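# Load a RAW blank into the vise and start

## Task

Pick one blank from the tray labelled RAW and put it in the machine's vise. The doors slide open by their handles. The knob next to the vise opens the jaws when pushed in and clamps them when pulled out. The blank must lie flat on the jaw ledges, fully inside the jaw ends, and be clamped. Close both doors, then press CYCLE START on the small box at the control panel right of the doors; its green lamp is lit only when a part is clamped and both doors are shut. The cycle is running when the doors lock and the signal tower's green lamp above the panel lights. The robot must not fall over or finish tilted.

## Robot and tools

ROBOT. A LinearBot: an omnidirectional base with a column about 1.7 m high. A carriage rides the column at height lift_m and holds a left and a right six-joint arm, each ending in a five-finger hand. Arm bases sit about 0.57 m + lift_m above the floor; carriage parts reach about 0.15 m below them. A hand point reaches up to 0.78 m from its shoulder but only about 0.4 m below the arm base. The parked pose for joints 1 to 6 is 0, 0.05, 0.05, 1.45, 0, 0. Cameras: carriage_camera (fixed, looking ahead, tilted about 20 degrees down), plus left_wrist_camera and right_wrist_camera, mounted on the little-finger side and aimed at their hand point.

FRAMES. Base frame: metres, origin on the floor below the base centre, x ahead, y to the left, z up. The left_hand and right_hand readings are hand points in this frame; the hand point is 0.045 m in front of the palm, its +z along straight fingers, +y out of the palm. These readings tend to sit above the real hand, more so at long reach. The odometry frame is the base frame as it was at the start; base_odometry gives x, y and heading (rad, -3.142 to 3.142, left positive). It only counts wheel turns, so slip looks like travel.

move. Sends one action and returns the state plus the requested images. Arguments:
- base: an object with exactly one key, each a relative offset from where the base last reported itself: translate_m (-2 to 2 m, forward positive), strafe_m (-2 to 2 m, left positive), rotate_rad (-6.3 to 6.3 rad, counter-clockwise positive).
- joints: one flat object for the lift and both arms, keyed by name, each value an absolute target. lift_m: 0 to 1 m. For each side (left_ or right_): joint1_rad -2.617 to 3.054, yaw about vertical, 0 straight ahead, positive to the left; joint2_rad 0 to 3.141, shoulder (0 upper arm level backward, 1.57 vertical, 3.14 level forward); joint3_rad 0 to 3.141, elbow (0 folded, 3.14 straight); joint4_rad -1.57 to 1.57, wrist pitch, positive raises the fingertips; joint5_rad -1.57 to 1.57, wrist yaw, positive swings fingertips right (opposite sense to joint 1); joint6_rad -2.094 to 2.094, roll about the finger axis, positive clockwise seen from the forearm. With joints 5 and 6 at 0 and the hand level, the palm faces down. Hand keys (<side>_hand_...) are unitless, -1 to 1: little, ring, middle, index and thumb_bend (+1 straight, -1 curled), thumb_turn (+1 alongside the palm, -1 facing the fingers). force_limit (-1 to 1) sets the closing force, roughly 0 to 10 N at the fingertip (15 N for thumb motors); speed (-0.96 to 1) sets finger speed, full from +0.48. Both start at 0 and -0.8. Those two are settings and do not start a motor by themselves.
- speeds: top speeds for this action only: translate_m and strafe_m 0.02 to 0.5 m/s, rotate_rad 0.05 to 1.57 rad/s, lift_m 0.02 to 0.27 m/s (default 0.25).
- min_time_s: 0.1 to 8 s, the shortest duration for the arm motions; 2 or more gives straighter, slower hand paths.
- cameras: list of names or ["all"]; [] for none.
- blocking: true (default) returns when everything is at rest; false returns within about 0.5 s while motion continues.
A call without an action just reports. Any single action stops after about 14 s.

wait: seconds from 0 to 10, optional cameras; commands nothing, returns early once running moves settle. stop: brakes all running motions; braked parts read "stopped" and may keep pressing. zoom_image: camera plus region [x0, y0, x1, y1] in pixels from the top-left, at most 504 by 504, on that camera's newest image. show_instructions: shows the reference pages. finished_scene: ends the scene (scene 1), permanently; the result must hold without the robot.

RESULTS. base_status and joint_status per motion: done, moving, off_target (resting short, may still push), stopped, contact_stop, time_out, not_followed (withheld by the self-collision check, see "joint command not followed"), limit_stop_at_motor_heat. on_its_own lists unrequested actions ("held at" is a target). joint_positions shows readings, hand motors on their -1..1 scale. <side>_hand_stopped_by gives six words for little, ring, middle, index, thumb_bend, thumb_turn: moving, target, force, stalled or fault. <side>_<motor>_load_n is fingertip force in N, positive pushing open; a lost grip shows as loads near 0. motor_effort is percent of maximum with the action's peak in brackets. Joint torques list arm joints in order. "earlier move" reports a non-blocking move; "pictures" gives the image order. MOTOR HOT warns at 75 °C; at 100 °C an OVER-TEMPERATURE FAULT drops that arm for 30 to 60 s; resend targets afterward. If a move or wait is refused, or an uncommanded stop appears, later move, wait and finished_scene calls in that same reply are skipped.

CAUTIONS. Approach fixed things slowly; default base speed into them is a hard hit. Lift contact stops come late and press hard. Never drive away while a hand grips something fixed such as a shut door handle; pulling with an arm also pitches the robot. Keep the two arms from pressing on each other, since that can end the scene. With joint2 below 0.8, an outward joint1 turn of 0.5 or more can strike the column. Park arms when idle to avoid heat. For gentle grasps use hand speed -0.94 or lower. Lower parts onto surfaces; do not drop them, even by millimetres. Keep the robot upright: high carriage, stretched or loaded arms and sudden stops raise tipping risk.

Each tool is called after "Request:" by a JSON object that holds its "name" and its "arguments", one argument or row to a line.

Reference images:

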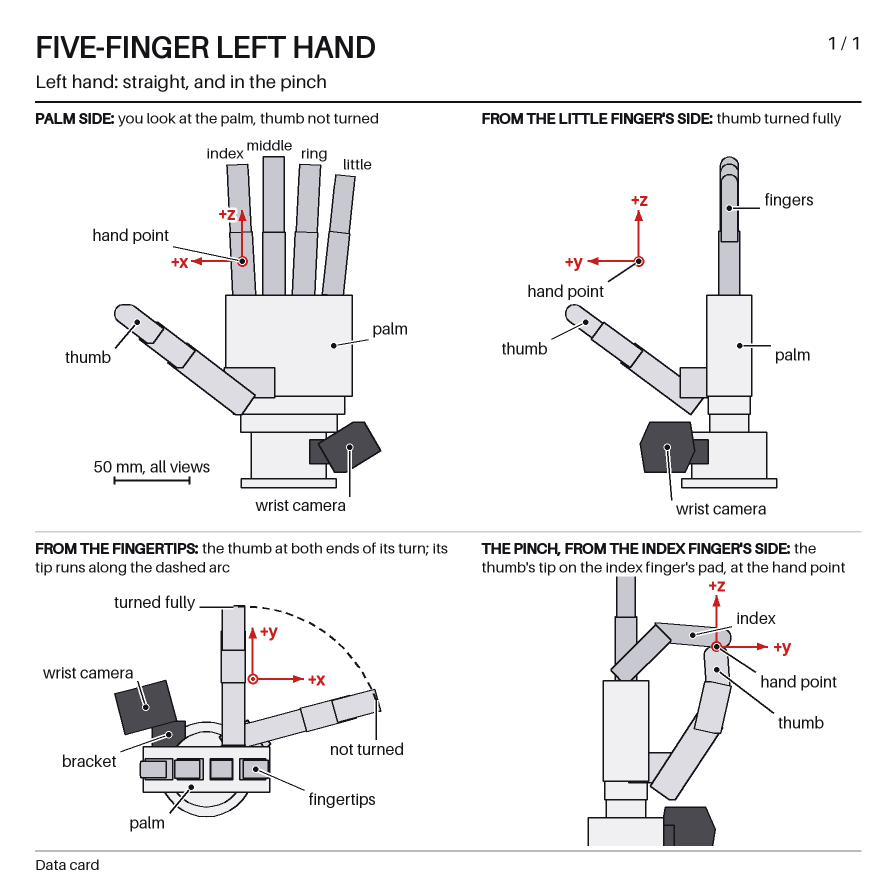

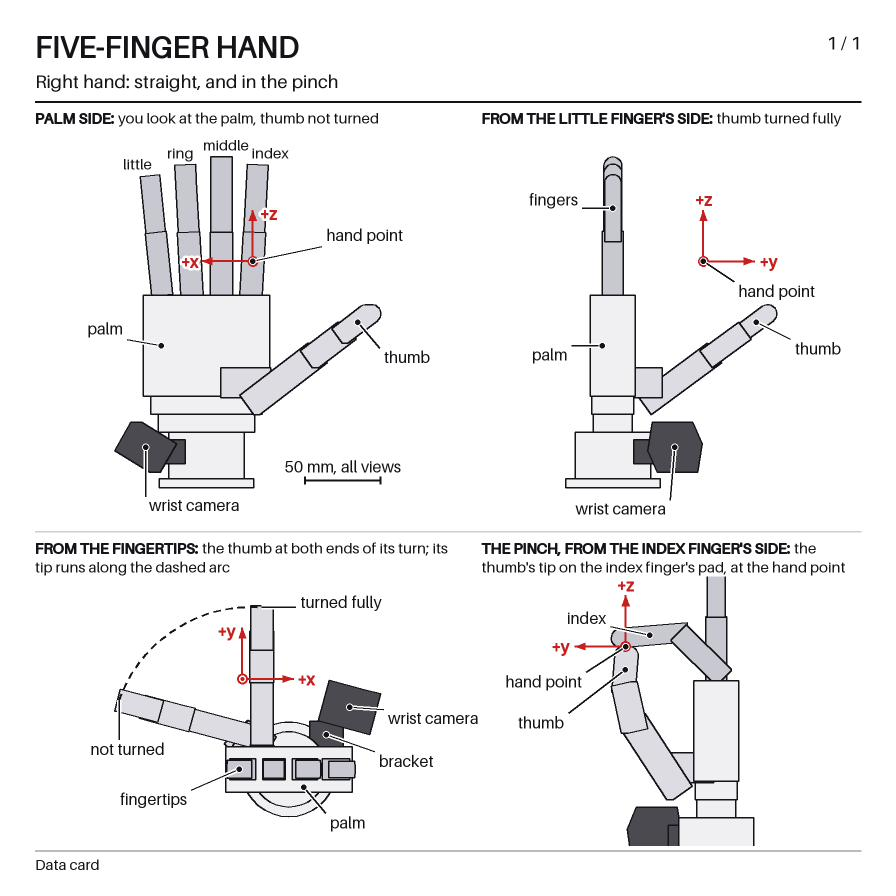

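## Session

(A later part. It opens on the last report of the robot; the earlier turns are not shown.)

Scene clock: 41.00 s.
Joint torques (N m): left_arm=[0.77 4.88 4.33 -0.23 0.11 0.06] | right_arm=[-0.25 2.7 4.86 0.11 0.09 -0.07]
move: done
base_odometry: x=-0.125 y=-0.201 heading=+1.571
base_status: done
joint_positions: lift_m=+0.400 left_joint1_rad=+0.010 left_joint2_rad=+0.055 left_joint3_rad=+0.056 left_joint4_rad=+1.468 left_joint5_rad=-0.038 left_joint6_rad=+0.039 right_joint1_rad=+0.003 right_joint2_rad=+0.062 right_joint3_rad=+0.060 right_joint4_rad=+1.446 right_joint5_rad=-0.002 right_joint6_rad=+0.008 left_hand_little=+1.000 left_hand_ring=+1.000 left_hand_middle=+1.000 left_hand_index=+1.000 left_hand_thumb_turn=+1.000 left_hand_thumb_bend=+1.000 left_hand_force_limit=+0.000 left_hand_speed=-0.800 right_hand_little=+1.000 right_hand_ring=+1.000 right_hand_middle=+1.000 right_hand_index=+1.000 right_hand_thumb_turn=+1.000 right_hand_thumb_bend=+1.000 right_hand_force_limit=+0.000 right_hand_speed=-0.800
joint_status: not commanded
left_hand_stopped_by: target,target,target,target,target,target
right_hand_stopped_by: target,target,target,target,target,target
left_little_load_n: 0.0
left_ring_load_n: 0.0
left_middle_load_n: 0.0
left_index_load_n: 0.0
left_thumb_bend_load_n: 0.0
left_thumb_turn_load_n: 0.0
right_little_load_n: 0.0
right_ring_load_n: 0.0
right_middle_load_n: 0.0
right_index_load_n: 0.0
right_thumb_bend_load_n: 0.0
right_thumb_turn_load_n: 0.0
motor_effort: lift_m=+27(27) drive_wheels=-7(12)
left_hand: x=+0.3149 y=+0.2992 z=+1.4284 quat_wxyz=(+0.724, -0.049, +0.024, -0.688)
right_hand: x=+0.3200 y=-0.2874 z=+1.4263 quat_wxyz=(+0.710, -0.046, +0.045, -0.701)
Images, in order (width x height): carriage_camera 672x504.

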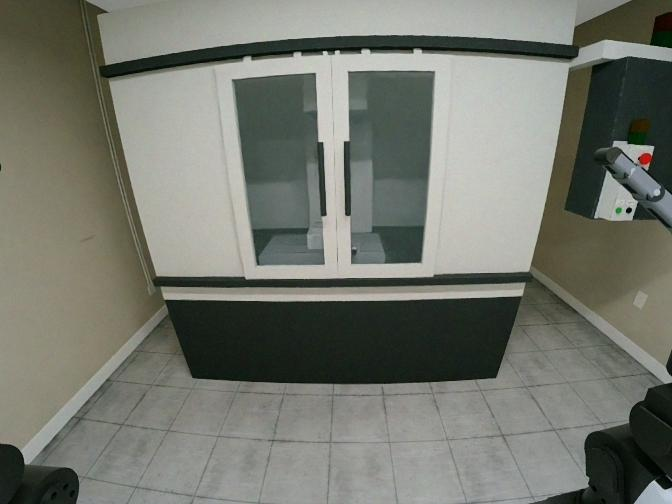

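Request:
{"name": "move", "arguments": {
  "base": {"translate_m": 0.5},
  "speeds": {"translate_m": 0.3},
  "cameras": ["carriage_camera"]
}}

Request:
{"name": "zoom_image", "arguments": {
  "camera": "carriage_camera",
  "region": [160, 100, 500, 350]
}}

Scene clock: 44.27 s.
Joint torques (N m): left_arm=[0.69 4.89 4.27 -0.24 0.1 0.04] | right_arm=[-0.28 2.74 4.93 0.11 0.09 -0.07]
move: done
base_odometry: x=-0.125 y=+0.299 heading=+1.572
base_status: done
joint_positions: lift_m=+0.400 left_joint1_rad=+0.010 left_joint2_rad=+0.055 left_joint3_rad=+0.056 left_joint4_rad=+1.467 left_joint5_rad=-0.038 left_joint6_rad=+0.039 right_joint1_rad=+0.003 right_joint2_rad=+0.062 right_joint3_rad=+0.058 right_joint4_rad=+1.446 right_joint5_rad=-0.002 right_joint6_rad=+0.008 left_hand_little=+1.000 left_hand_ring=+1.000 left_hand_middle=+1.000 left_hand_index=+1.000 left_hand_thumb_turn=+1.000 left_hand_thumb_bend=+1.000 left_hand_force_limit=+0.000 left_hand_speed=-0.800 right_hand_little=+1.000 right_hand_ring=+1.000 right_hand_middle=+1.000 right_hand_index=+1.000 right_hand_thumb_turn=+1.000 right_hand_thumb_bend=+1.000 right_hand_force_limit=+0.000 right_hand_speed=-0.800
joint_status: not commanded
left_hand_stopped_by: target,target,target,target,target,target
right_hand_stopped_by: target,target,target,target,target,target
left_little_load_n: 0.0
left_ring_load_n: 0.0
left_middle_load_n: 0.0
left_index_load_n: 0.0
left_thumb_bend_load_n: 0.0
left_thumb_turn_load_n: 0.0
right_little_load_n: 0.0
right_ring_load_n: 0.0
right_middle_load_n: 0.0
right_index_load_n: 0.0
right_thumb_bend_load_n: 0.0
right_thumb_turn_load_n: 0.0
motor_effort: lift_m=+27(27) drive_wheels=-4(7)
left_hand: x=+0.3151 y=+0.2992 z=+1.4283 quat_wxyz=(+0.724, -0.049, +0.024, -0.688)
right_hand: x=+0.3204 y=-0.2874 z=+1.4259 quat_wxyz=(+0.710, -0.046, +0.045, -0.701)
Images, in order (width x height): carriage_camera 672x504.

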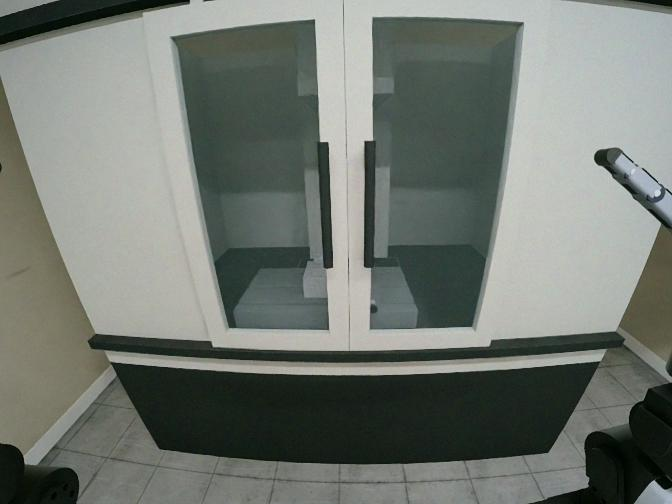

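Scaled by 1.482 from the camera's image (finer frame: 960x720).

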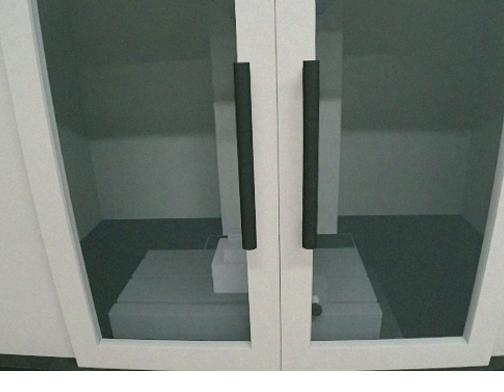

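Request:
{"name": "move", "arguments": {
  "joints": {"left_joint1_rad": 0, "left_joint2_rad": 0.9, "left_joint3_rad": 1.2, "left_joint4_rad": -0.3, "left_joint5_rad": 0, "left_joint6_rad": 1.57},
  "min_time_s": 2,
  "cameras": ["carriage_camera", "left_wrist_camera"]
}}

Request:
{"name": "move", "arguments": {
  "joints": {"left_joint1_rad": 0, "left_joint2_rad": 0.9, "left_joint3_rad": 1.2, "left_joint4_rad": -0.3, "left_joint5_rad": 0.8, "left_joint6_rad": 1.57},
  "min_time_s": 1,
  "cameras": ["carriage_camera", "left_wrist_camera"]
}}

Scene clock: 47.77 s.
Joint torques (N m): left_arm=[0.1 -0.28 7.32 2.22 0.22 0.22] | right_arm=[-0.27 2.69 5.01 0.11 0.09 -0.07]
move: done
base_odometry: x=-0.125 y=+0.299 heading=+1.572
base_status: not commanded
joint_positions: lift_m=+0.400 left_joint1_rad=+0.006 left_joint2_rad=+0.894 left_joint3_rad=+1.175 left_joint4_rad=-0.286 left_joint5_rad=-0.016 left_joint6_rad=+1.556 right_joint1_rad=+0.003 right_joint2_rad=+0.062 right_joint3_rad=+0.058 right_joint4_rad=+1.447 right_joint5_rad=-0.002 right_joint6_rad=+0.008 left_hand_little=+1.000 left_hand_ring=+1.000 left_hand_middle=+1.000 left_hand_index=+1.000 left_hand_thumb_turn=+1.000 left_hand_thumb_bend=+1.000 left_hand_force_limit=+0.000 left_hand_speed=-0.800 right_hand_little=+1.000 right_hand_ring=+1.000 right_hand_middle=+1.000 right_hand_index=+1.000 right_hand_thumb_turn=+1.000 right_hand_thumb_bend=+1.000 right_hand_force_limit=+0.000 right_hand_speed=-0.800
joint_status: all done
left_hand_stopped_by: target,target,target,target,target,target
right_hand_stopped_by: target,target,target,target,target,target
left_little_load_n: 0.0
left_ring_load_n: 0.0
left_middle_load_n: 0.0
left_index_load_n: 0.0
left_thumb_bend_load_n: 0.0
left_thumb_turn_load_n: 0.0
right_little_load_n: 0.0
right_ring_load_n: 0.0
right_middle_load_n: 0.0
right_index_load_n: 0.0
right_thumb_bend_load_n: 0.0
right_thumb_turn_load_n: 0.0
motor_effort: lift_m=+27(27) drive_wheels=-4(4)
left_hand: x=+0.5650 y=+0.3842 z=+1.3904 quat_wxyz=(+0.705, -0.013, +0.709, +0.003)
right_hand: x=+0.3202 y=-0.2874 z=+1.4259 quat_wxyz=(+0.710, -0.046, +0.045, -0.701)
Images, in order (width x height): carriage_camera 672x504, left_wrist_camera 672x504.

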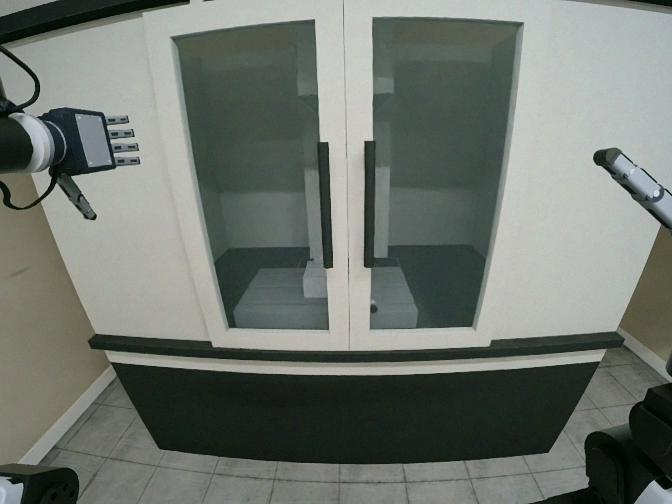

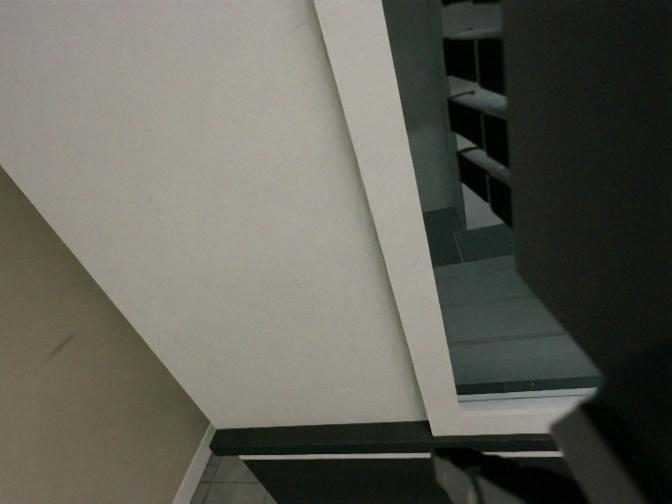

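Scene clock: 49.30 s.
Joint torques (N m): left_arm=[0.23 -0.02 7.15 1.94 0.22 0.21] | right_arm=[-0.27 2.7 5.01 0.11 0.09 -0.07]
move: done
base_odometry: x=-0.125 y=+0.299 heading=+1.572
base_status: not commanded
joint_positions: lift_m=+0.400 left_joint1_rad=+0.004 left_joint2_rad=+0.894 left_joint3_rad=+1.175 left_joint4_rad=-0.288 left_joint5_rad=+0.783 left_joint6_rad=+1.558 right_joint1_rad=+0.003 right_joint2_rad=+0.062 right_joint3_rad=+0.058 right_joint4_rad=+1.447 right_joint5_rad=-0.002 right_joint6_rad=+0.008 left_hand_little=+1.000 left_hand_ring=+1.000 left_hand_middle=+1.000 left_hand_index=+1.000 left_hand_thumb_turn=+1.000 left_hand_thumb_bend=+1.000 left_hand_force_limit=+0.000 left_hand_speed=-0.800 right_hand_little=+1.000 right_hand_ring=+1.000 right_hand_middle=+1.000 right_hand_index=+1.000 right_hand_thumb_turn=+1.000 right_hand_thumb_bend=+1.000 right_hand_force_limit=+0.000 right_hand_speed=-0.800
joint_status: all done
left_hand_stopped_by: target,target,target,target,target,target
right_hand_stopped_by: target,target,target,target,target,target
left_little_load_n: 0.0
left_ring_load_n: 0.0
left_middle_load_n: 0.0
left_index_load_n: 0.0
left_thumb_bend_load_n: 0.0
left_thumb_turn_load_n: 0.0
right_little_load_n: 0.0
right_ring_load_n: 0.0
right_middle_load_n: 0.0
right_index_load_n: 0.0
right_thumb_bend_load_n: 0.0
right_thumb_turn_load_n: 0.0
motor_effort: lift_m=+27(27) drive_wheels=-4(4)
left_hand: x=+0.5524 y=+0.2261 z=+1.3902 quat_wxyz=(+0.650, +0.263, +0.658, -0.274)
right_hand: x=+0.3202 y=-0.2874 z=+1.4259 quat_wxyz=(+0.710, -0.046, +0.045, -0.701)
Images, in order (width x height): carriage_camera 672x504, left_wrist_camera 672x504.

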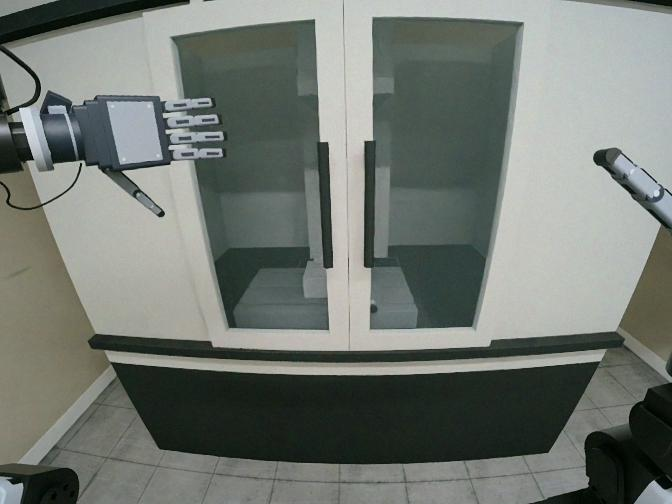

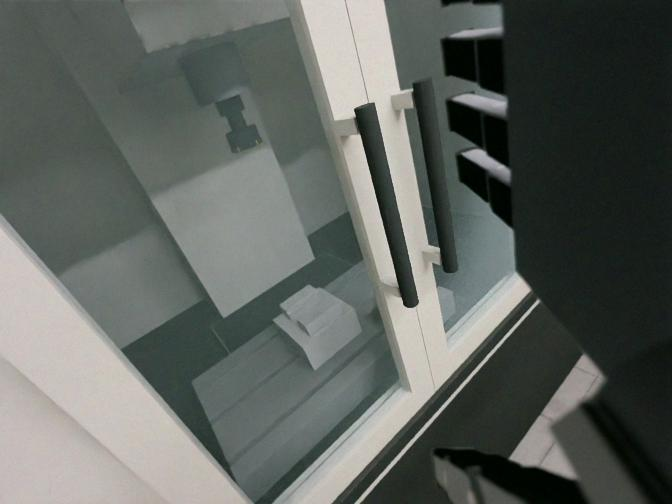

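Request:
{"name": "move", "arguments": {
  "joints": {"left_joint1_rad": -1.4047, "left_joint2_rad": 1.712, "left_joint3_rad": 1.1305, "left_joint4_rad": 0.581, "left_joint5_rad": -1.4047, "left_joint6_rad": 1.57},
  "min_time_s": 2.5,
  "cameras": ["carriage_camera", "left_wrist_camera"]
}}

Scene clock: 53.23 s.
Joint torques (N m): left_arm=[0.35 -7.56 4.62 1.53 -0.14 0.19] | right_arm=[-0.25 2.69 5.01 0.11 0.09 -0.07]
move: done
base_odometry: x=-0.125 y=+0.299 heading=+1.572
base_status: not commanded
joint_positions: lift_m=+0.400 left_joint1_rad=-1.401 left_joint2_rad=+1.698 left_joint3_rad=+1.140 left_joint4_rad=+0.571 left_joint5_rad=-1.387 left_joint6_rad=+1.558 right_joint1_rad=+0.003 right_joint2_rad=+0.062 right_joint3_rad=+0.058 right_joint4_rad=+1.447 right_joint5_rad=-0.002 right_joint6_rad=+0.008 left_hand_little=+1.000 left_hand_ring=+1.000 left_hand_middle=+1.000 left_hand_index=+1.000 left_hand_thumb_turn=+1.000 left_hand_thumb_bend=+1.000 left_hand_force_limit=+0.000 left_hand_speed=-0.800 right_hand_little=+1.000 right_hand_ring=+1.000 right_hand_middle=+1.000 right_hand_index=+1.000 right_hand_thumb_turn=+1.000 right_hand_thumb_bend=+1.000 right_hand_force_limit=+0.000 right_hand_speed=-0.800
joint_status: all done
left_hand_stopped_by: target,target,target,target,target,target
right_hand_stopped_by: target,target,target,target,target,target
left_little_load_n: 0.0
left_ring_load_n: 0.0
left_middle_load_n: 0.0
left_index_load_n: 0.0
left_thumb_bend_load_n: 0.0
left_thumb_turn_load_n: 0.0
right_little_load_n: 0.0
right_ring_load_n: 0.0
right_middle_load_n: 0.0
right_index_load_n: 0.0
right_thumb_bend_load_n: 0.0
right_thumb_turn_load_n: 0.0
motor_effort: lift_m=+26(27) drive_wheels=-4(4)
left_hand: x=+0.4819 y=+0.0141 z=+1.2442 quat_wxyz=(+0.708, -0.004, +0.706, -0.014)
right_hand: x=+0.3202 y=-0.2874 z=+1.4259 quat_wxyz=(+0.710, -0.046, +0.045, -0.701)
Images, in order (width x height): carriage_camera 672x504, left_wrist_camera 672x504.

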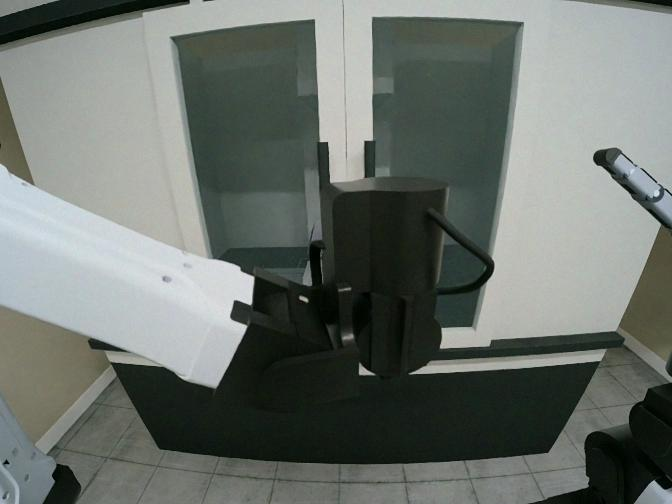

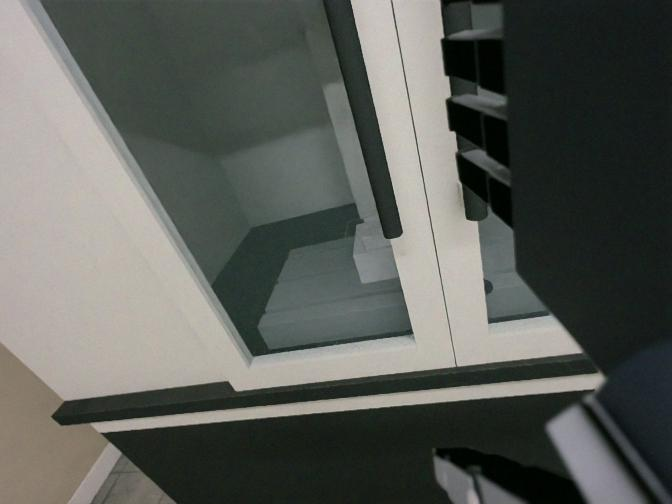

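Request:
{"name": "move", "arguments": {
  "joints": {"left_joint1_rad": -1.139, "left_joint2_rad": 1.746, "left_joint3_rad": 1.170, "left_joint4_rad": 0.575, "left_joint5_rad": -1.139, "left_joint6_rad": 1.57},
  "min_time_s": 1.5,
  "cameras": ["carriage_camera", "left_wrist_camera"]
}}

Scene clock: 55.50 s.
Joint torques (N m): left_arm=[0.96 -7.9 7.34 1.74 0.23 0.2] | right_arm=[-0.27 2.7 5.03 0.11 0.09 -0.07]
move: done
base_odometry: x=-0.125 y=+0.299 heading=+1.572
base_status: not commanded
joint_positions: lift_m=+0.400 left_joint1_rad=-1.143 left_joint2_rad=+1.731 left_joint3_rad=+1.147 left_joint4_rad=+0.573 left_joint5_rad=-1.156 left_joint6_rad=+1.558 right_joint1_rad=+0.003 right_joint2_rad=+0.062 right_joint3_rad=+0.058 right_joint4_rad=+1.447 right_joint5_rad=-0.002 right_joint6_rad=+0.008 left_hand_little=+1.000 left_hand_ring=+1.000 left_hand_middle=+1.000 left_hand_index=+1.000 left_hand_thumb_turn=+1.000 left_hand_thumb_bend=+1.000 left_hand_force_limit=+0.000 left_hand_speed=-0.800 right_hand_little=+1.000 right_hand_ring=+1.000 right_hand_middle=+1.000 right_hand_index=+1.000 right_hand_thumb_turn=+1.000 right_hand_thumb_bend=+1.000 right_hand_force_limit=+0.000 right_hand_speed=-0.800
joint_status: all done
left_hand_stopped_by: target,target,target,target,target,target
right_hand_stopped_by: target,target,target,target,target,target
left_little_load_n: 0.0
left_ring_load_n: 0.0
left_middle_load_n: 0.0
left_index_load_n: 0.0
left_thumb_bend_load_n: 0.0
left_thumb_turn_load_n: 0.0
right_little_load_n: 0.0
right_ring_load_n: 0.0
right_middle_load_n: 0.0
right_index_load_n: 0.0
right_thumb_bend_load_n: 0.0
right_thumb_turn_load_n: 0.0
motor_effort: lift_m=+26(27) drive_wheels=-4(4)
left_hand: x=+0.5731 y=+0.0423 z=+1.2350 quat_wxyz=(+0.705, -0.005, +0.709, +0.004)
right_hand: x=+0.3202 y=-0.2874 z=+1.4259 quat_wxyz=(+0.710, -0.046, +0.045, -0.701)
Images, in order (width x height): carriage_camera 672x504, left_wrist_camera 672x504.

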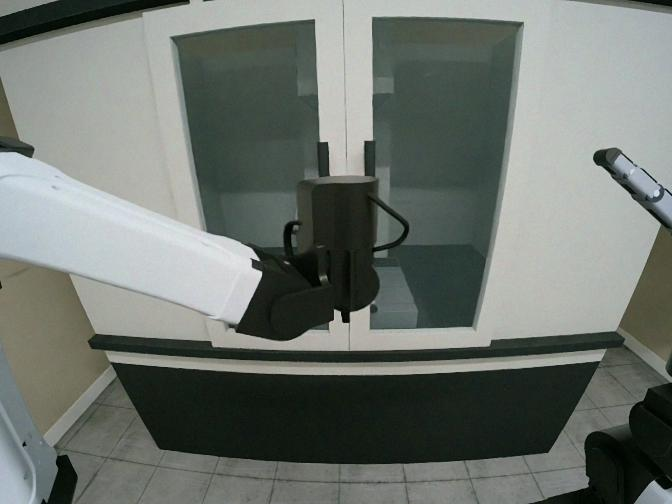

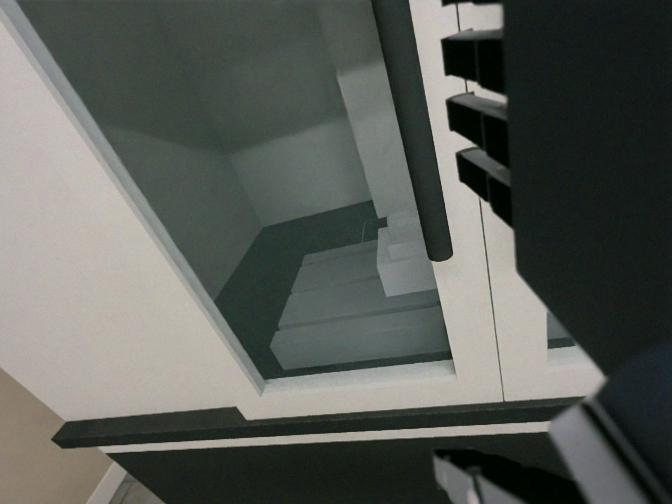

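Request:
{"name": "move", "arguments": {
  "joints": {"left_joint1_rad": -1.045, "left_joint2_rad": 1.823, "left_joint3_rad": 1.275, "left_joint4_rad": 0.548, "left_joint5_rad": -1.03, "left_joint6_rad": 1.57},
  "min_time_s": 1.5,
  "cameras": ["left_wrist_camera"]
}}

Scene clock: 57.43 s.
Joint torques (N m): left_arm=[1.06 -8.72 7.53 1.64 0.22 0.2] | right_arm=[-0.27 2.69 5.01 0.11 0.09 -0.07]
move: done
base_odometry: x=-0.125 y=+0.299 heading=+1.572
base_status: not commanded
joint_positions: lift_m=+0.400 left_joint1_rad=-1.049 left_joint2_rad=+1.807 left_joint3_rad=+1.250 left_joint4_rad=+0.560 left_joint5_rad=-1.047 left_joint6_rad=+1.558 right_joint1_rad=+0.003 right_joint2_rad=+0.062 right_joint3_rad=+0.058 right_joint4_rad=+1.447 right_joint5_rad=-0.002 right_joint6_rad=+0.008 left_hand_little=+1.000 left_hand_ring=+1.000 left_hand_middle=+1.000 left_hand_index=+1.000 left_hand_thumb_turn=+1.000 left_hand_thumb_bend=+1.000 left_hand_force_limit=+0.000 left_hand_speed=-0.800 right_hand_little=+1.000 right_hand_ring=+1.000 right_hand_middle=+1.000 right_hand_index=+1.000 right_hand_thumb_turn=+1.000 right_hand_thumb_bend=+1.000 right_hand_force_limit=+0.000 right_hand_speed=-0.800
joint_status: all done
left_hand_stopped_by: target,target,target,target,target,target
right_hand_stopped_by: target,target,target,target,target,target
left_little_load_n: 0.0
left_ring_load_n: 0.0
left_middle_load_n: 0.0
left_index_load_n: 0.5
left_thumb_bend_load_n: 0.0
left_thumb_turn_load_n: 0.0
right_little_load_n: 0.0
right_ring_load_n: 0.0
right_middle_load_n: 0.0
right_index_load_n: 0.0
right_thumb_bend_load_n: 0.0
right_thumb_turn_load_n: 0.0
motor_effort: lift_m=+27(27) drive_wheels=-4(4)
left_hand: x=+0.6164 y=+0.0358 z=+1.2393 quat_wxyz=(+0.708, -0.005, +0.706, -0.006)
right_hand: x=+0.3202 y=-0.2874 z=+1.4259 quat_wxyz=(+0.710, -0.046, +0.045, -0.701)
Images, in order (width x height): left_wrist_camera 672x504.

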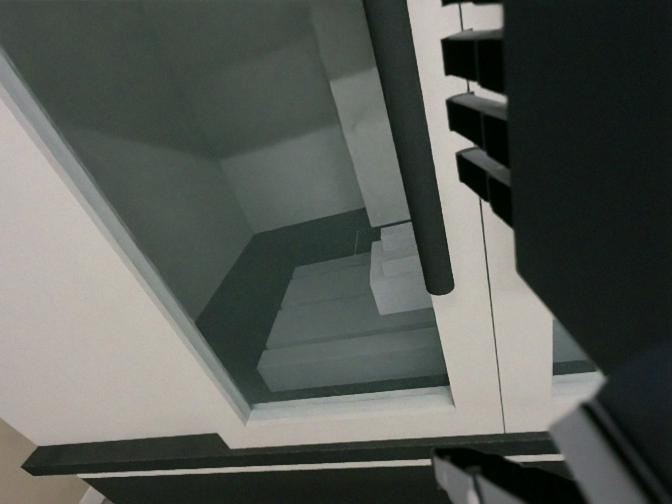

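Request:
{"name": "move", "arguments": {
  "joints": {"left_joint1_rad": -0.957, "left_joint2_rad": 1.92, "left_joint3_rad": 1.405, "left_joint4_rad": 0.515, "left_joint5_rad": -0.945, "left_joint6_rad": 1.57},
  "min_time_s": 1.5,
  "cameras": ["left_wrist_camera", "carriage_camera"]
}}

Scene clock: 59.33 s.
Joint torques (N m): left_arm=[1.03 -9.8 7.64 1.73 0.2 0.21] | right_arm=[-0.27 2.7 5.03 0.11 0.09 -0.07]
move: done
base_odometry: x=-0.125 y=+0.299 heading=+1.572
base_status: not commanded
joint_positions: lift_m=+0.400 left_joint1_rad=-0.961 left_joint2_rad=+1.903 left_joint3_rad=+1.380 left_joint4_rad=+0.527 left_joint5_rad=-0.962 left_joint6_rad=+1.558 right_joint1_rad=+0.003 right_joint2_rad=+0.062 right_joint3_rad=+0.058 right_joint4_rad=+1.447 right_joint5_rad=-0.002 right_joint6_rad=+0.008 left_hand_little=+1.000 left_hand_ring=+1.000 left_hand_middle=+1.000 left_hand_index=+1.000 left_hand_thumb_turn=+1.000 left_hand_thumb_bend=+1.000 left_hand_force_limit=+0.000 left_hand_speed=-0.800 right_hand_little=+1.000 right_hand_ring=+1.000 right_hand_middle=+1.000 right_hand_index=+1.000 right_hand_thumb_turn=+1.000 right_hand_thumb_bend=+1.000 right_hand_force_limit=+0.000 right_hand_speed=-0.800
joint_status: all done
left_hand_stopped_by: target,target,target,target,target,target
right_hand_stopped_by: target,target,target,target,target,target
left_little_load_n: 0.0
left_ring_load_n: 0.0
left_middle_load_n: 0.0
left_index_load_n: 0.0
left_thumb_bend_load_n: 0.0
left_thumb_turn_load_n: 0.0
right_little_load_n: 0.0
right_ring_load_n: 0.0
right_middle_load_n: 0.0
right_index_load_n: 0.0
right_thumb_bend_load_n: 0.0
right_thumb_turn_load_n: 0.0
motor_effort: lift_m=+27(27) drive_wheels=-4(4)
left_hand: x=+0.6609 y=+0.0329 z=+1.2406 quat_wxyz=(+0.708, -0.006, +0.706, -0.006)
right_hand: x=+0.3202 y=-0.2874 z=+1.4259 quat_wxyz=(+0.710, -0.046, +0.045, -0.701)
pictures: carriage_camera, left_wrist_camera
Images, in order (width x height): carriage_camera 672x504, left_wrist_camera 672x504.

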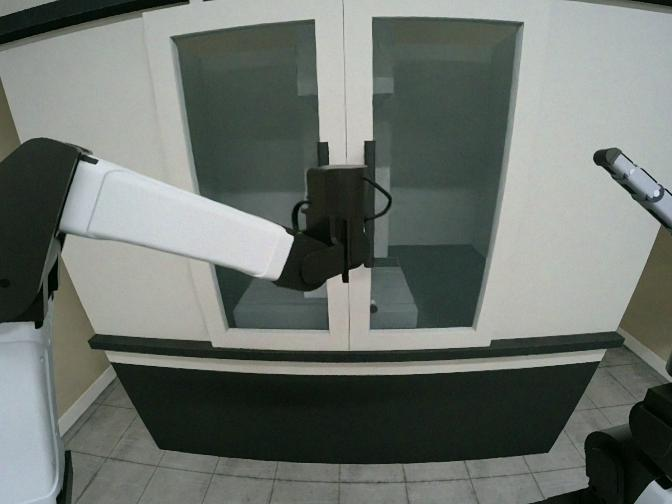

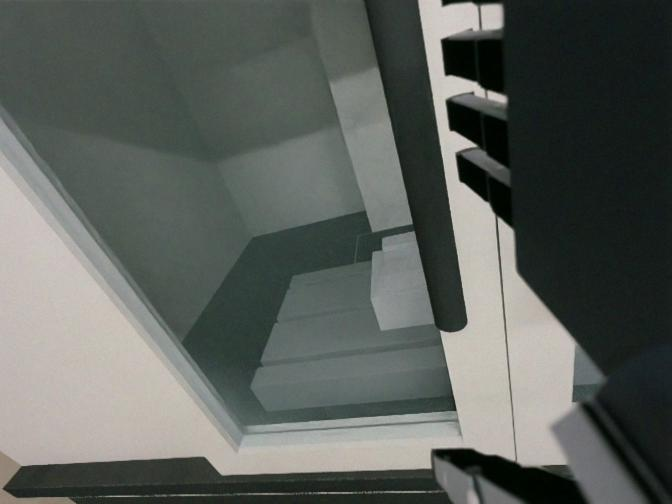

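Request:
{"name": "move", "arguments": {
  "joints": {"left_joint1_rad": -0.822, "left_joint2_rad": 1.663, "left_joint3_rad": 1.084, "left_joint4_rad": 0.577, "left_joint5_rad": -0.810, "left_joint6_rad": 1.57},
  "min_time_s": 1.8,
  "cameras": ["left_wrist_camera", "carriage_camera"]
}}

Scene clock: 61.80 s.
Joint torques (N m): left_arm=[1.02 -12.04 4.82 2.1 0.19 0.2] | right_arm=[-0.28 2.7 5.03 0.1 0.09 -0.07]
move: done
base_odometry: x=-0.125 y=+0.299 heading=+1.572
base_status: not commanded
joint_positions: lift_m=+0.400 left_joint1_rad=-0.827 left_joint2_rad=+1.692 left_joint3_rad=+1.095 left_joint4_rad=+0.568 left_joint5_rad=-0.827 left_joint6_rad=+1.558 right_joint1_rad=+0.003 right_joint2_rad=+0.062 right_joint3_rad=+0.058 right_joint4_rad=+1.447 right_joint5_rad=-0.002 right_joint6_rad=+0.008 left_hand_little=+1.000 left_hand_ring=+1.000 left_hand_middle=+1.000 left_hand_index=+1.000 left_hand_thumb_turn=+1.000 left_hand_thumb_bend=+1.000 left_hand_force_limit=+0.000 left_hand_speed=-0.800 right_hand_little=+1.000 right_hand_ring=+1.000 right_hand_middle=+1.000 right_hand_index=+1.000 right_hand_thumb_turn=+1.000 right_hand_thumb_bend=+1.000 right_hand_force_limit=+0.000 right_hand_speed=-0.800
joint_status: all done
left_hand_stopped_by: target,target,target,target,target,target
right_hand_stopped_by: target,target,target,target,target,target
left_little_load_n: 0.0
left_ring_load_n: 0.0
left_middle_load_n: 0.0
left_index_load_n: 0.0
left_thumb_bend_load_n: 0.0
left_thumb_turn_load_n: 0.0
right_little_load_n: 0.0
right_ring_load_n: 0.0
right_middle_load_n: 0.0
right_index_load_n: 0.0
right_thumb_bend_load_n: 0.0
right_thumb_turn_load_n: 0.0
motor_effort: lift_m=+27(27) drive_wheels=-4(4)
left_hand: x=+0.6637 y=+0.1135 z=+1.2300 quat_wxyz=(+0.700, +0.003, +0.714, +0.003)
right_hand: x=+0.3202 y=-0.2874 z=+1.4259 quat_wxyz=(+0.710, -0.046, +0.045, -0.701)
pictures: carriage_camera, left_wrist_camera
Images, in order (width x height): carriage_camera 672x504, left_wrist_camera 672x504.

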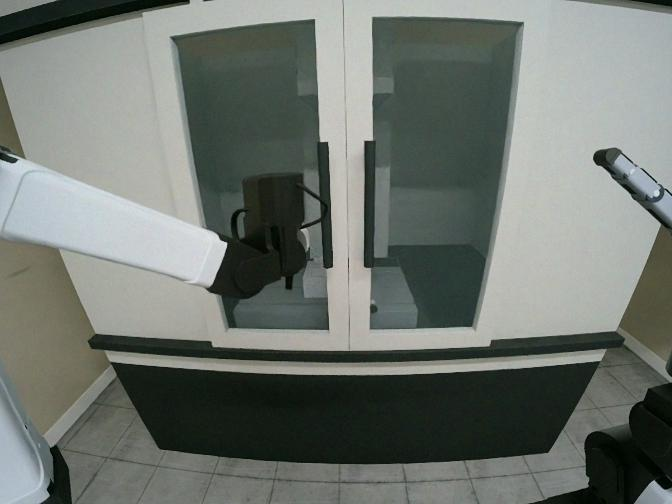

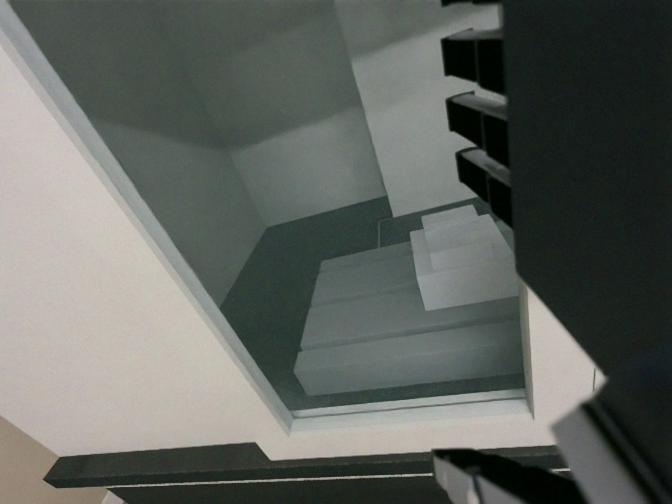

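Request:
{"name": "move", "arguments": {
  "joints": {"left_joint1_rad": -1.045, "left_joint2_rad": 1.823, "left_joint3_rad": 1.275, "left_joint4_rad": 0.548, "left_joint5_rad": -1.03, "left_joint6_rad": 1.57},
  "min_time_s": 1.5,
  "cameras": []
}}

Request:
{"name": "move", "arguments": {
  "joints": {"left_joint1_rad": -0.888, "left_joint2_rad": 1.997, "left_joint3_rad": 1.505, "left_joint4_rad": 0.490, "left_joint5_rad": -0.873, "left_joint6_rad": 1.57},
  "min_time_s": 2,
  "cameras": ["left_wrist_camera"]
}}

Scene clock: 65.83 s.
Joint torques (N m): left_arm=[0.23 -8.81 7.53 1.67 -0.15 0.2] | right_arm=[-0.28 2.7 5.03 0.11 0.09 -0.07]
move: done
base_odometry: x=-0.125 y=+0.299 heading=+1.572
base_status: not commanded
joint_positions: lift_m=+0.400 left_joint1_rad=-1.041 left_joint2_rad=+1.807 left_joint3_rad=+1.250 left_joint4_rad=+0.560 left_joint5_rad=-1.013 left_joint6_rad=+1.558 right_joint1_rad=+0.003 right_joint2_rad=+0.062 right_joint3_rad=+0.058 right_joint4_rad=+1.447 right_joint5_rad=-0.002 right_joint6_rad=+0.008 left_hand_little=+1.000 left_hand_ring=+1.000 left_hand_middle=+1.000 left_hand_index=+1.000 left_hand_thumb_turn=+1.000 left_hand_thumb_bend=+1.000 left_hand_force_limit=+0.000 left_hand_speed=-0.800 right_hand_little=+1.000 right_hand_ring=+1.000 right_hand_middle=+1.000 right_hand_index=+1.000 right_hand_thumb_turn=+1.000 right_hand_thumb_bend=+1.000 right_hand_force_limit=+0.000 right_hand_speed=-0.800
joint_status: all done
left_hand_stopped_by: target,target,target,target,target,target
right_hand_stopped_by: target,target,target,target,target,target
left_little_load_n: 0.0
left_ring_load_n: 0.0
left_middle_load_n: 0.0
left_index_load_n: 0.0
left_thumb_bend_load_n: 0.0
left_thumb_turn_load_n: 0.0
right_little_load_n: 0.0
right_ring_load_n: 0.0
right_middle_load_n: 0.0
right_index_load_n: 0.0
right_thumb_bend_load_n: 0.0
right_thumb_turn_load_n: 0.0
motor_effort: lift_m=+27(27) drive_wheels=-4(4)
left_hand: x=+0.6205 y=+0.0322 z=+1.2390 quat_wxyz=(+0.707, +0.005, +0.707, -0.015)
right_hand: x=+0.3202 y=-0.2874 z=+1.4259 quat_wxyz=(+0.710, -0.046, +0.045, -0.701)

Scene clock: 68.13 s.
Joint torques (N m): left_arm=[1.07 -10.52 7.71 1.78 0.21 0.2] | right_arm=[-0.27 2.69 5.01 0.1 0.09 -0.07]
move: done
base_odometry: x=-0.125 y=+0.299 heading=+1.572
base_status: not commanded
joint_positions: lift_m=+0.400 left_joint1_rad=-0.893 left_joint2_rad=+1.979 left_joint3_rad=+1.480 left_joint4_rad=+0.503 left_joint5_rad=-0.889 left_joint6_rad=+1.558 right_joint1_rad=+0.003 right_joint2_rad=+0.062 right_joint3_rad=+0.058 right_joint4_rad=+1.447 right_joint5_rad=-0.002 right_joint6_rad=+0.008 left_hand_little=+1.000 left_hand_ring=+1.000 left_hand_middle=+1.000 left_hand_index=+1.000 left_hand_thumb_turn=+1.000 left_hand_thumb_bend=+1.000 left_hand_force_limit=+0.000 left_hand_speed=-0.800 right_hand_little=+1.000 right_hand_ring=+1.000 right_hand_middle=+1.000 right_hand_index=+1.000 right_hand_thumb_turn=+1.000 right_hand_thumb_bend=+1.000 right_hand_force_limit=+0.000 right_hand_speed=-0.800
joint_status: all done
left_hand_stopped_by: target,target,target,target,target,target
right_hand_stopped_by: target,target,target,target,target,target
left_little_load_n: 0.0
left_ring_load_n: 0.0
left_middle_load_n: 0.0
left_index_load_n: 0.0
left_thumb_bend_load_n: 0.0
left_thumb_turn_load_n: 0.0
right_little_load_n: 0.0
right_ring_load_n: 0.0
right_middle_load_n: 0.0
right_index_load_n: -0.5
right_thumb_bend_load_n: 0.0
right_thumb_turn_load_n: 0.0
motor_effort: lift_m=+26(27) drive_wheels=-4(4)
left_hand: x=+0.6971 y=+0.0338 z=+1.2390 quat_wxyz=(+0.708, -0.004, +0.706, -0.007)
right_hand: x=+0.3202 y=-0.2874 z=+1.4259 quat_wxyz=(+0.710, -0.046, +0.045, -0.701)
Images, in order (width x height): left_wrist_camera 672x504.

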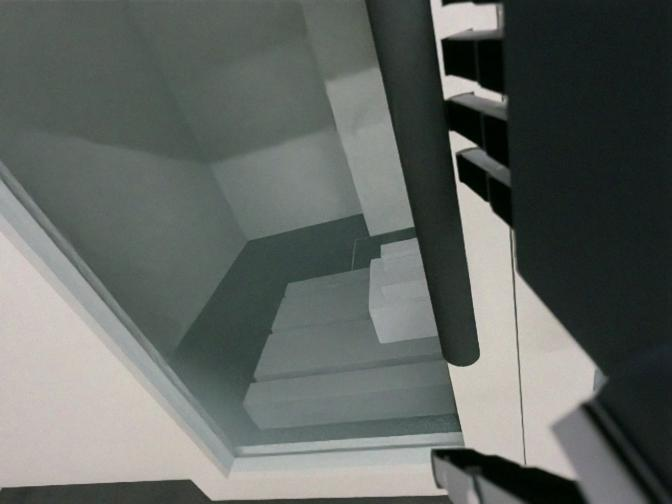

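Request:
{"name": "move", "arguments": {
  "joints": {"left_joint1_rad": -0.822, "left_joint2_rad": 2.098, "left_joint3_rad": 1.652, "left_joint4_rad": 0.442, "left_joint5_rad": -0.806, "left_joint6_rad": 1.57},
  "min_time_s": 2,
  "cameras": ["left_wrist_camera", "carriage_camera"]
}}

Scene clock: 70.60 s.
Joint torques (N m): left_arm=[1.09 -11.52 7.82 1.82 0.21 0.21] | right_arm=[-0.28 2.69 5.01 0.11 0.09 -0.07]
move: done
base_odometry: x=-0.125 y=+0.299 heading=+1.572
base_status: not commanded
joint_positions: lift_m=+0.400 left_joint1_rad=-0.827 left_joint2_rad=+2.079 left_joint3_rad=+1.627 left_joint4_rad=+0.454 left_joint5_rad=-0.822 left_joint6_rad=+1.558 right_joint1_rad=+0.003 right_joint2_rad=+0.062 right_joint3_rad=+0.058 right_joint4_rad=+1.447 right_joint5_rad=-0.002 right_joint6_rad=+0.008 left_hand_little=+1.000 left_hand_ring=+1.000 left_hand_middle=+1.000 left_hand_index=+1.000 left_hand_thumb_turn=+1.000 left_hand_thumb_bend=+1.000 left_hand_force_limit=+0.000 left_hand_speed=-0.800 right_hand_little=+1.000 right_hand_ring=+1.000 right_hand_middle=+1.000 right_hand_index=+1.000 right_hand_thumb_turn=+1.000 right_hand_thumb_bend=+1.000 right_hand_force_limit=+0.000 right_hand_speed=-0.800
joint_status: all done
left_hand_stopped_by: target,target,target,target,target,target
right_hand_stopped_by: target,target,target,target,target,target
left_little_load_n: 0.0
left_ring_load_n: 0.0
left_middle_load_n: 0.0
left_index_load_n: 0.0
left_thumb_bend_load_n: 0.0
left_thumb_turn_load_n: 0.0
right_little_load_n: 0.0
right_ring_load_n: 0.0
right_middle_load_n: 0.0
right_index_load_n: 0.0
right_thumb_bend_load_n: 0.0
right_thumb_turn_load_n: 0.0
motor_effort: lift_m=+27(27) drive_wheels=-4(4)
left_hand: x=+0.7371 y=+0.0332 z=+1.2387 quat_wxyz=(+0.708, -0.003, +0.707, -0.007)
right_hand: x=+0.3202 y=-0.2874 z=+1.4259 quat_wxyz=(+0.710, -0.046, +0.045, -0.701)
pictures: carriage_camera, left_wrist_camera
Images, in order (width x height): carriage_camera 672x504, left_wrist_camera 672x504.

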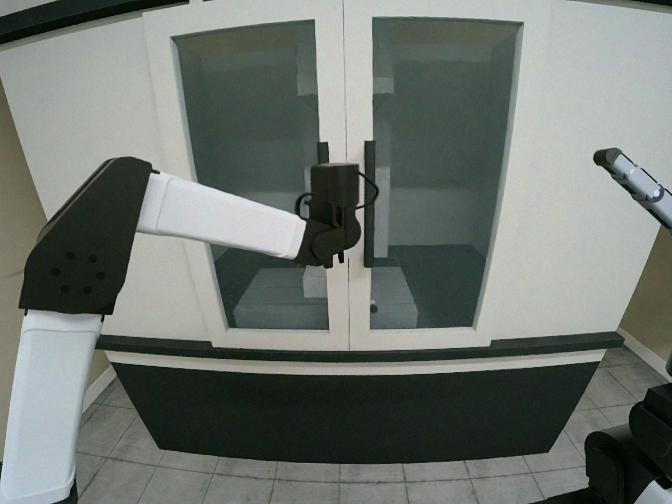

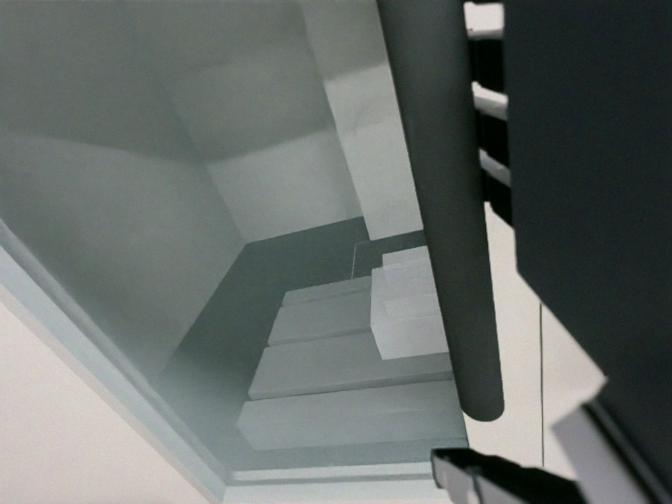

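Request:
{"name": "move", "arguments": {
  "joints": {"left_joint1_rad": -0.684, "left_joint2_rad": 1.863, "left_joint3_rad": 1.322, "left_joint4_rad": 0.538, "left_joint5_rad": -0.673, "left_joint6_rad": 1.57},
  "min_time_s": 2.5,
  "cameras": ["left_wrist_camera", "carriage_camera"]
}}

Scene clock: 73.67 s.
Joint torques (N m): left_arm=[5.91 -16.94 4.36 2.06 -2.06 0.22] | right_arm=[-0.27 2.69 5.01 0.11 0.09 -0.07]
move: off_target
base_odometry: x=-0.125 y=+0.299 heading=+1.572
base_status: not commanded
joint_positions: lift_m=+0.400 left_joint1_rad=-0.740 left_joint2_rad=+1.914 left_joint3_rad=+1.341 left_joint4_rad=+0.551 left_joint5_rad=-0.495 left_joint6_rad=+1.555 right_joint1_rad=+0.003 right_joint2_rad=+0.062 right_joint3_rad=+0.058 right_joint4_rad=+1.447 right_joint5_rad=-0.002 right_joint6_rad=+0.008 left_hand_little=+1.000 left_hand_ring=+1.000 left_hand_middle=+1.000 left_hand_index=+1.000 left_hand_thumb_turn=+1.000 left_hand_thumb_bend=+1.000 left_hand_force_limit=+0.000 left_hand_speed=-0.800 right_hand_little=+1.000 right_hand_ring=+1.000 right_hand_middle=+1.000 right_hand_index=+1.000 right_hand_thumb_turn=+1.000 right_hand_thumb_bend=+1.000 right_hand_force_limit=+0.000 right_hand_speed=-0.800
joint_status: left_joint1_rad off_target (ended at -0.740, target -0.684); left_joint5_rad off_target (ended at -0.495, target -0.673); the others done
left_hand_stopped_by: target,target,target,target,target,target
right_hand_stopped_by: target,target,target,target,target,target
left_little_load_n: 0.0
left_ring_load_n: 0.0
left_middle_load_n: 0.0
left_index_load_n: 0.5
left_thumb_bend_load_n: 0.0
left_thumb_turn_load_n: 0.0
right_little_load_n: 0.0
right_ring_load_n: 0.0
right_middle_load_n: 0.0
right_index_load_n: 0.0
right_thumb_bend_load_n: 0.0
right_thumb_turn_load_n: 0.0
motor_effort: lift_m=+27(27) drive_wheels=-3(4)
left_hand: x=+0.7383 y=+0.0466 z=+1.2214 quat_wxyz=(+0.694, +0.086, +0.709, -0.087)
right_hand: x=+0.3202 y=-0.2874 z=+1.4259 quat_wxyz=(+0.710, -0.046, +0.045, -0.701)
pictures: carriage_camera, left_wrist_camera
Images, in order (width x height): carriage_camera 672x504, left_wrist_camera 672x504.

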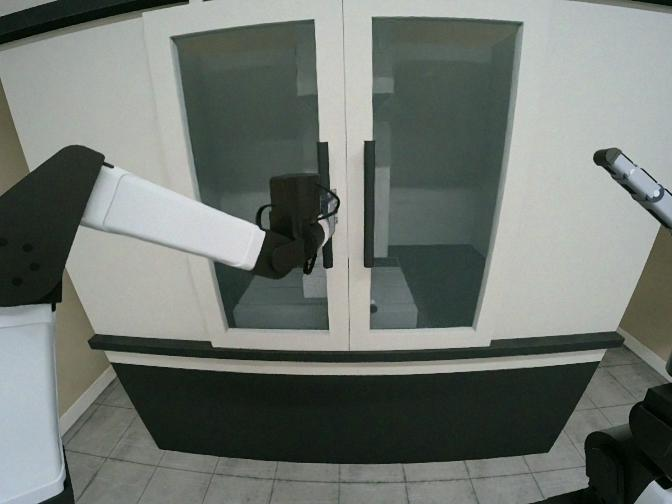

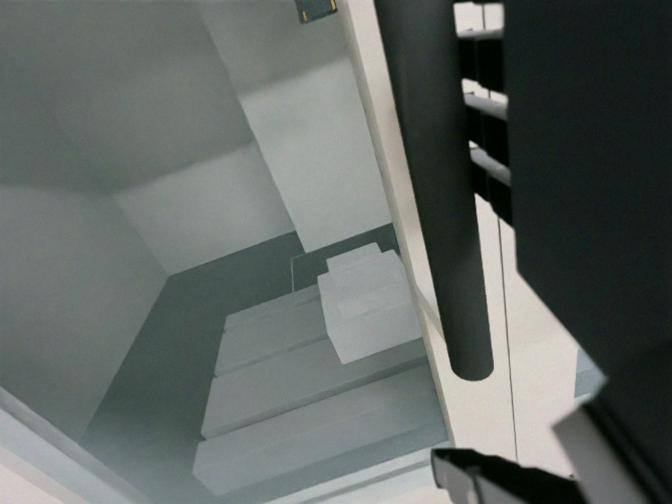

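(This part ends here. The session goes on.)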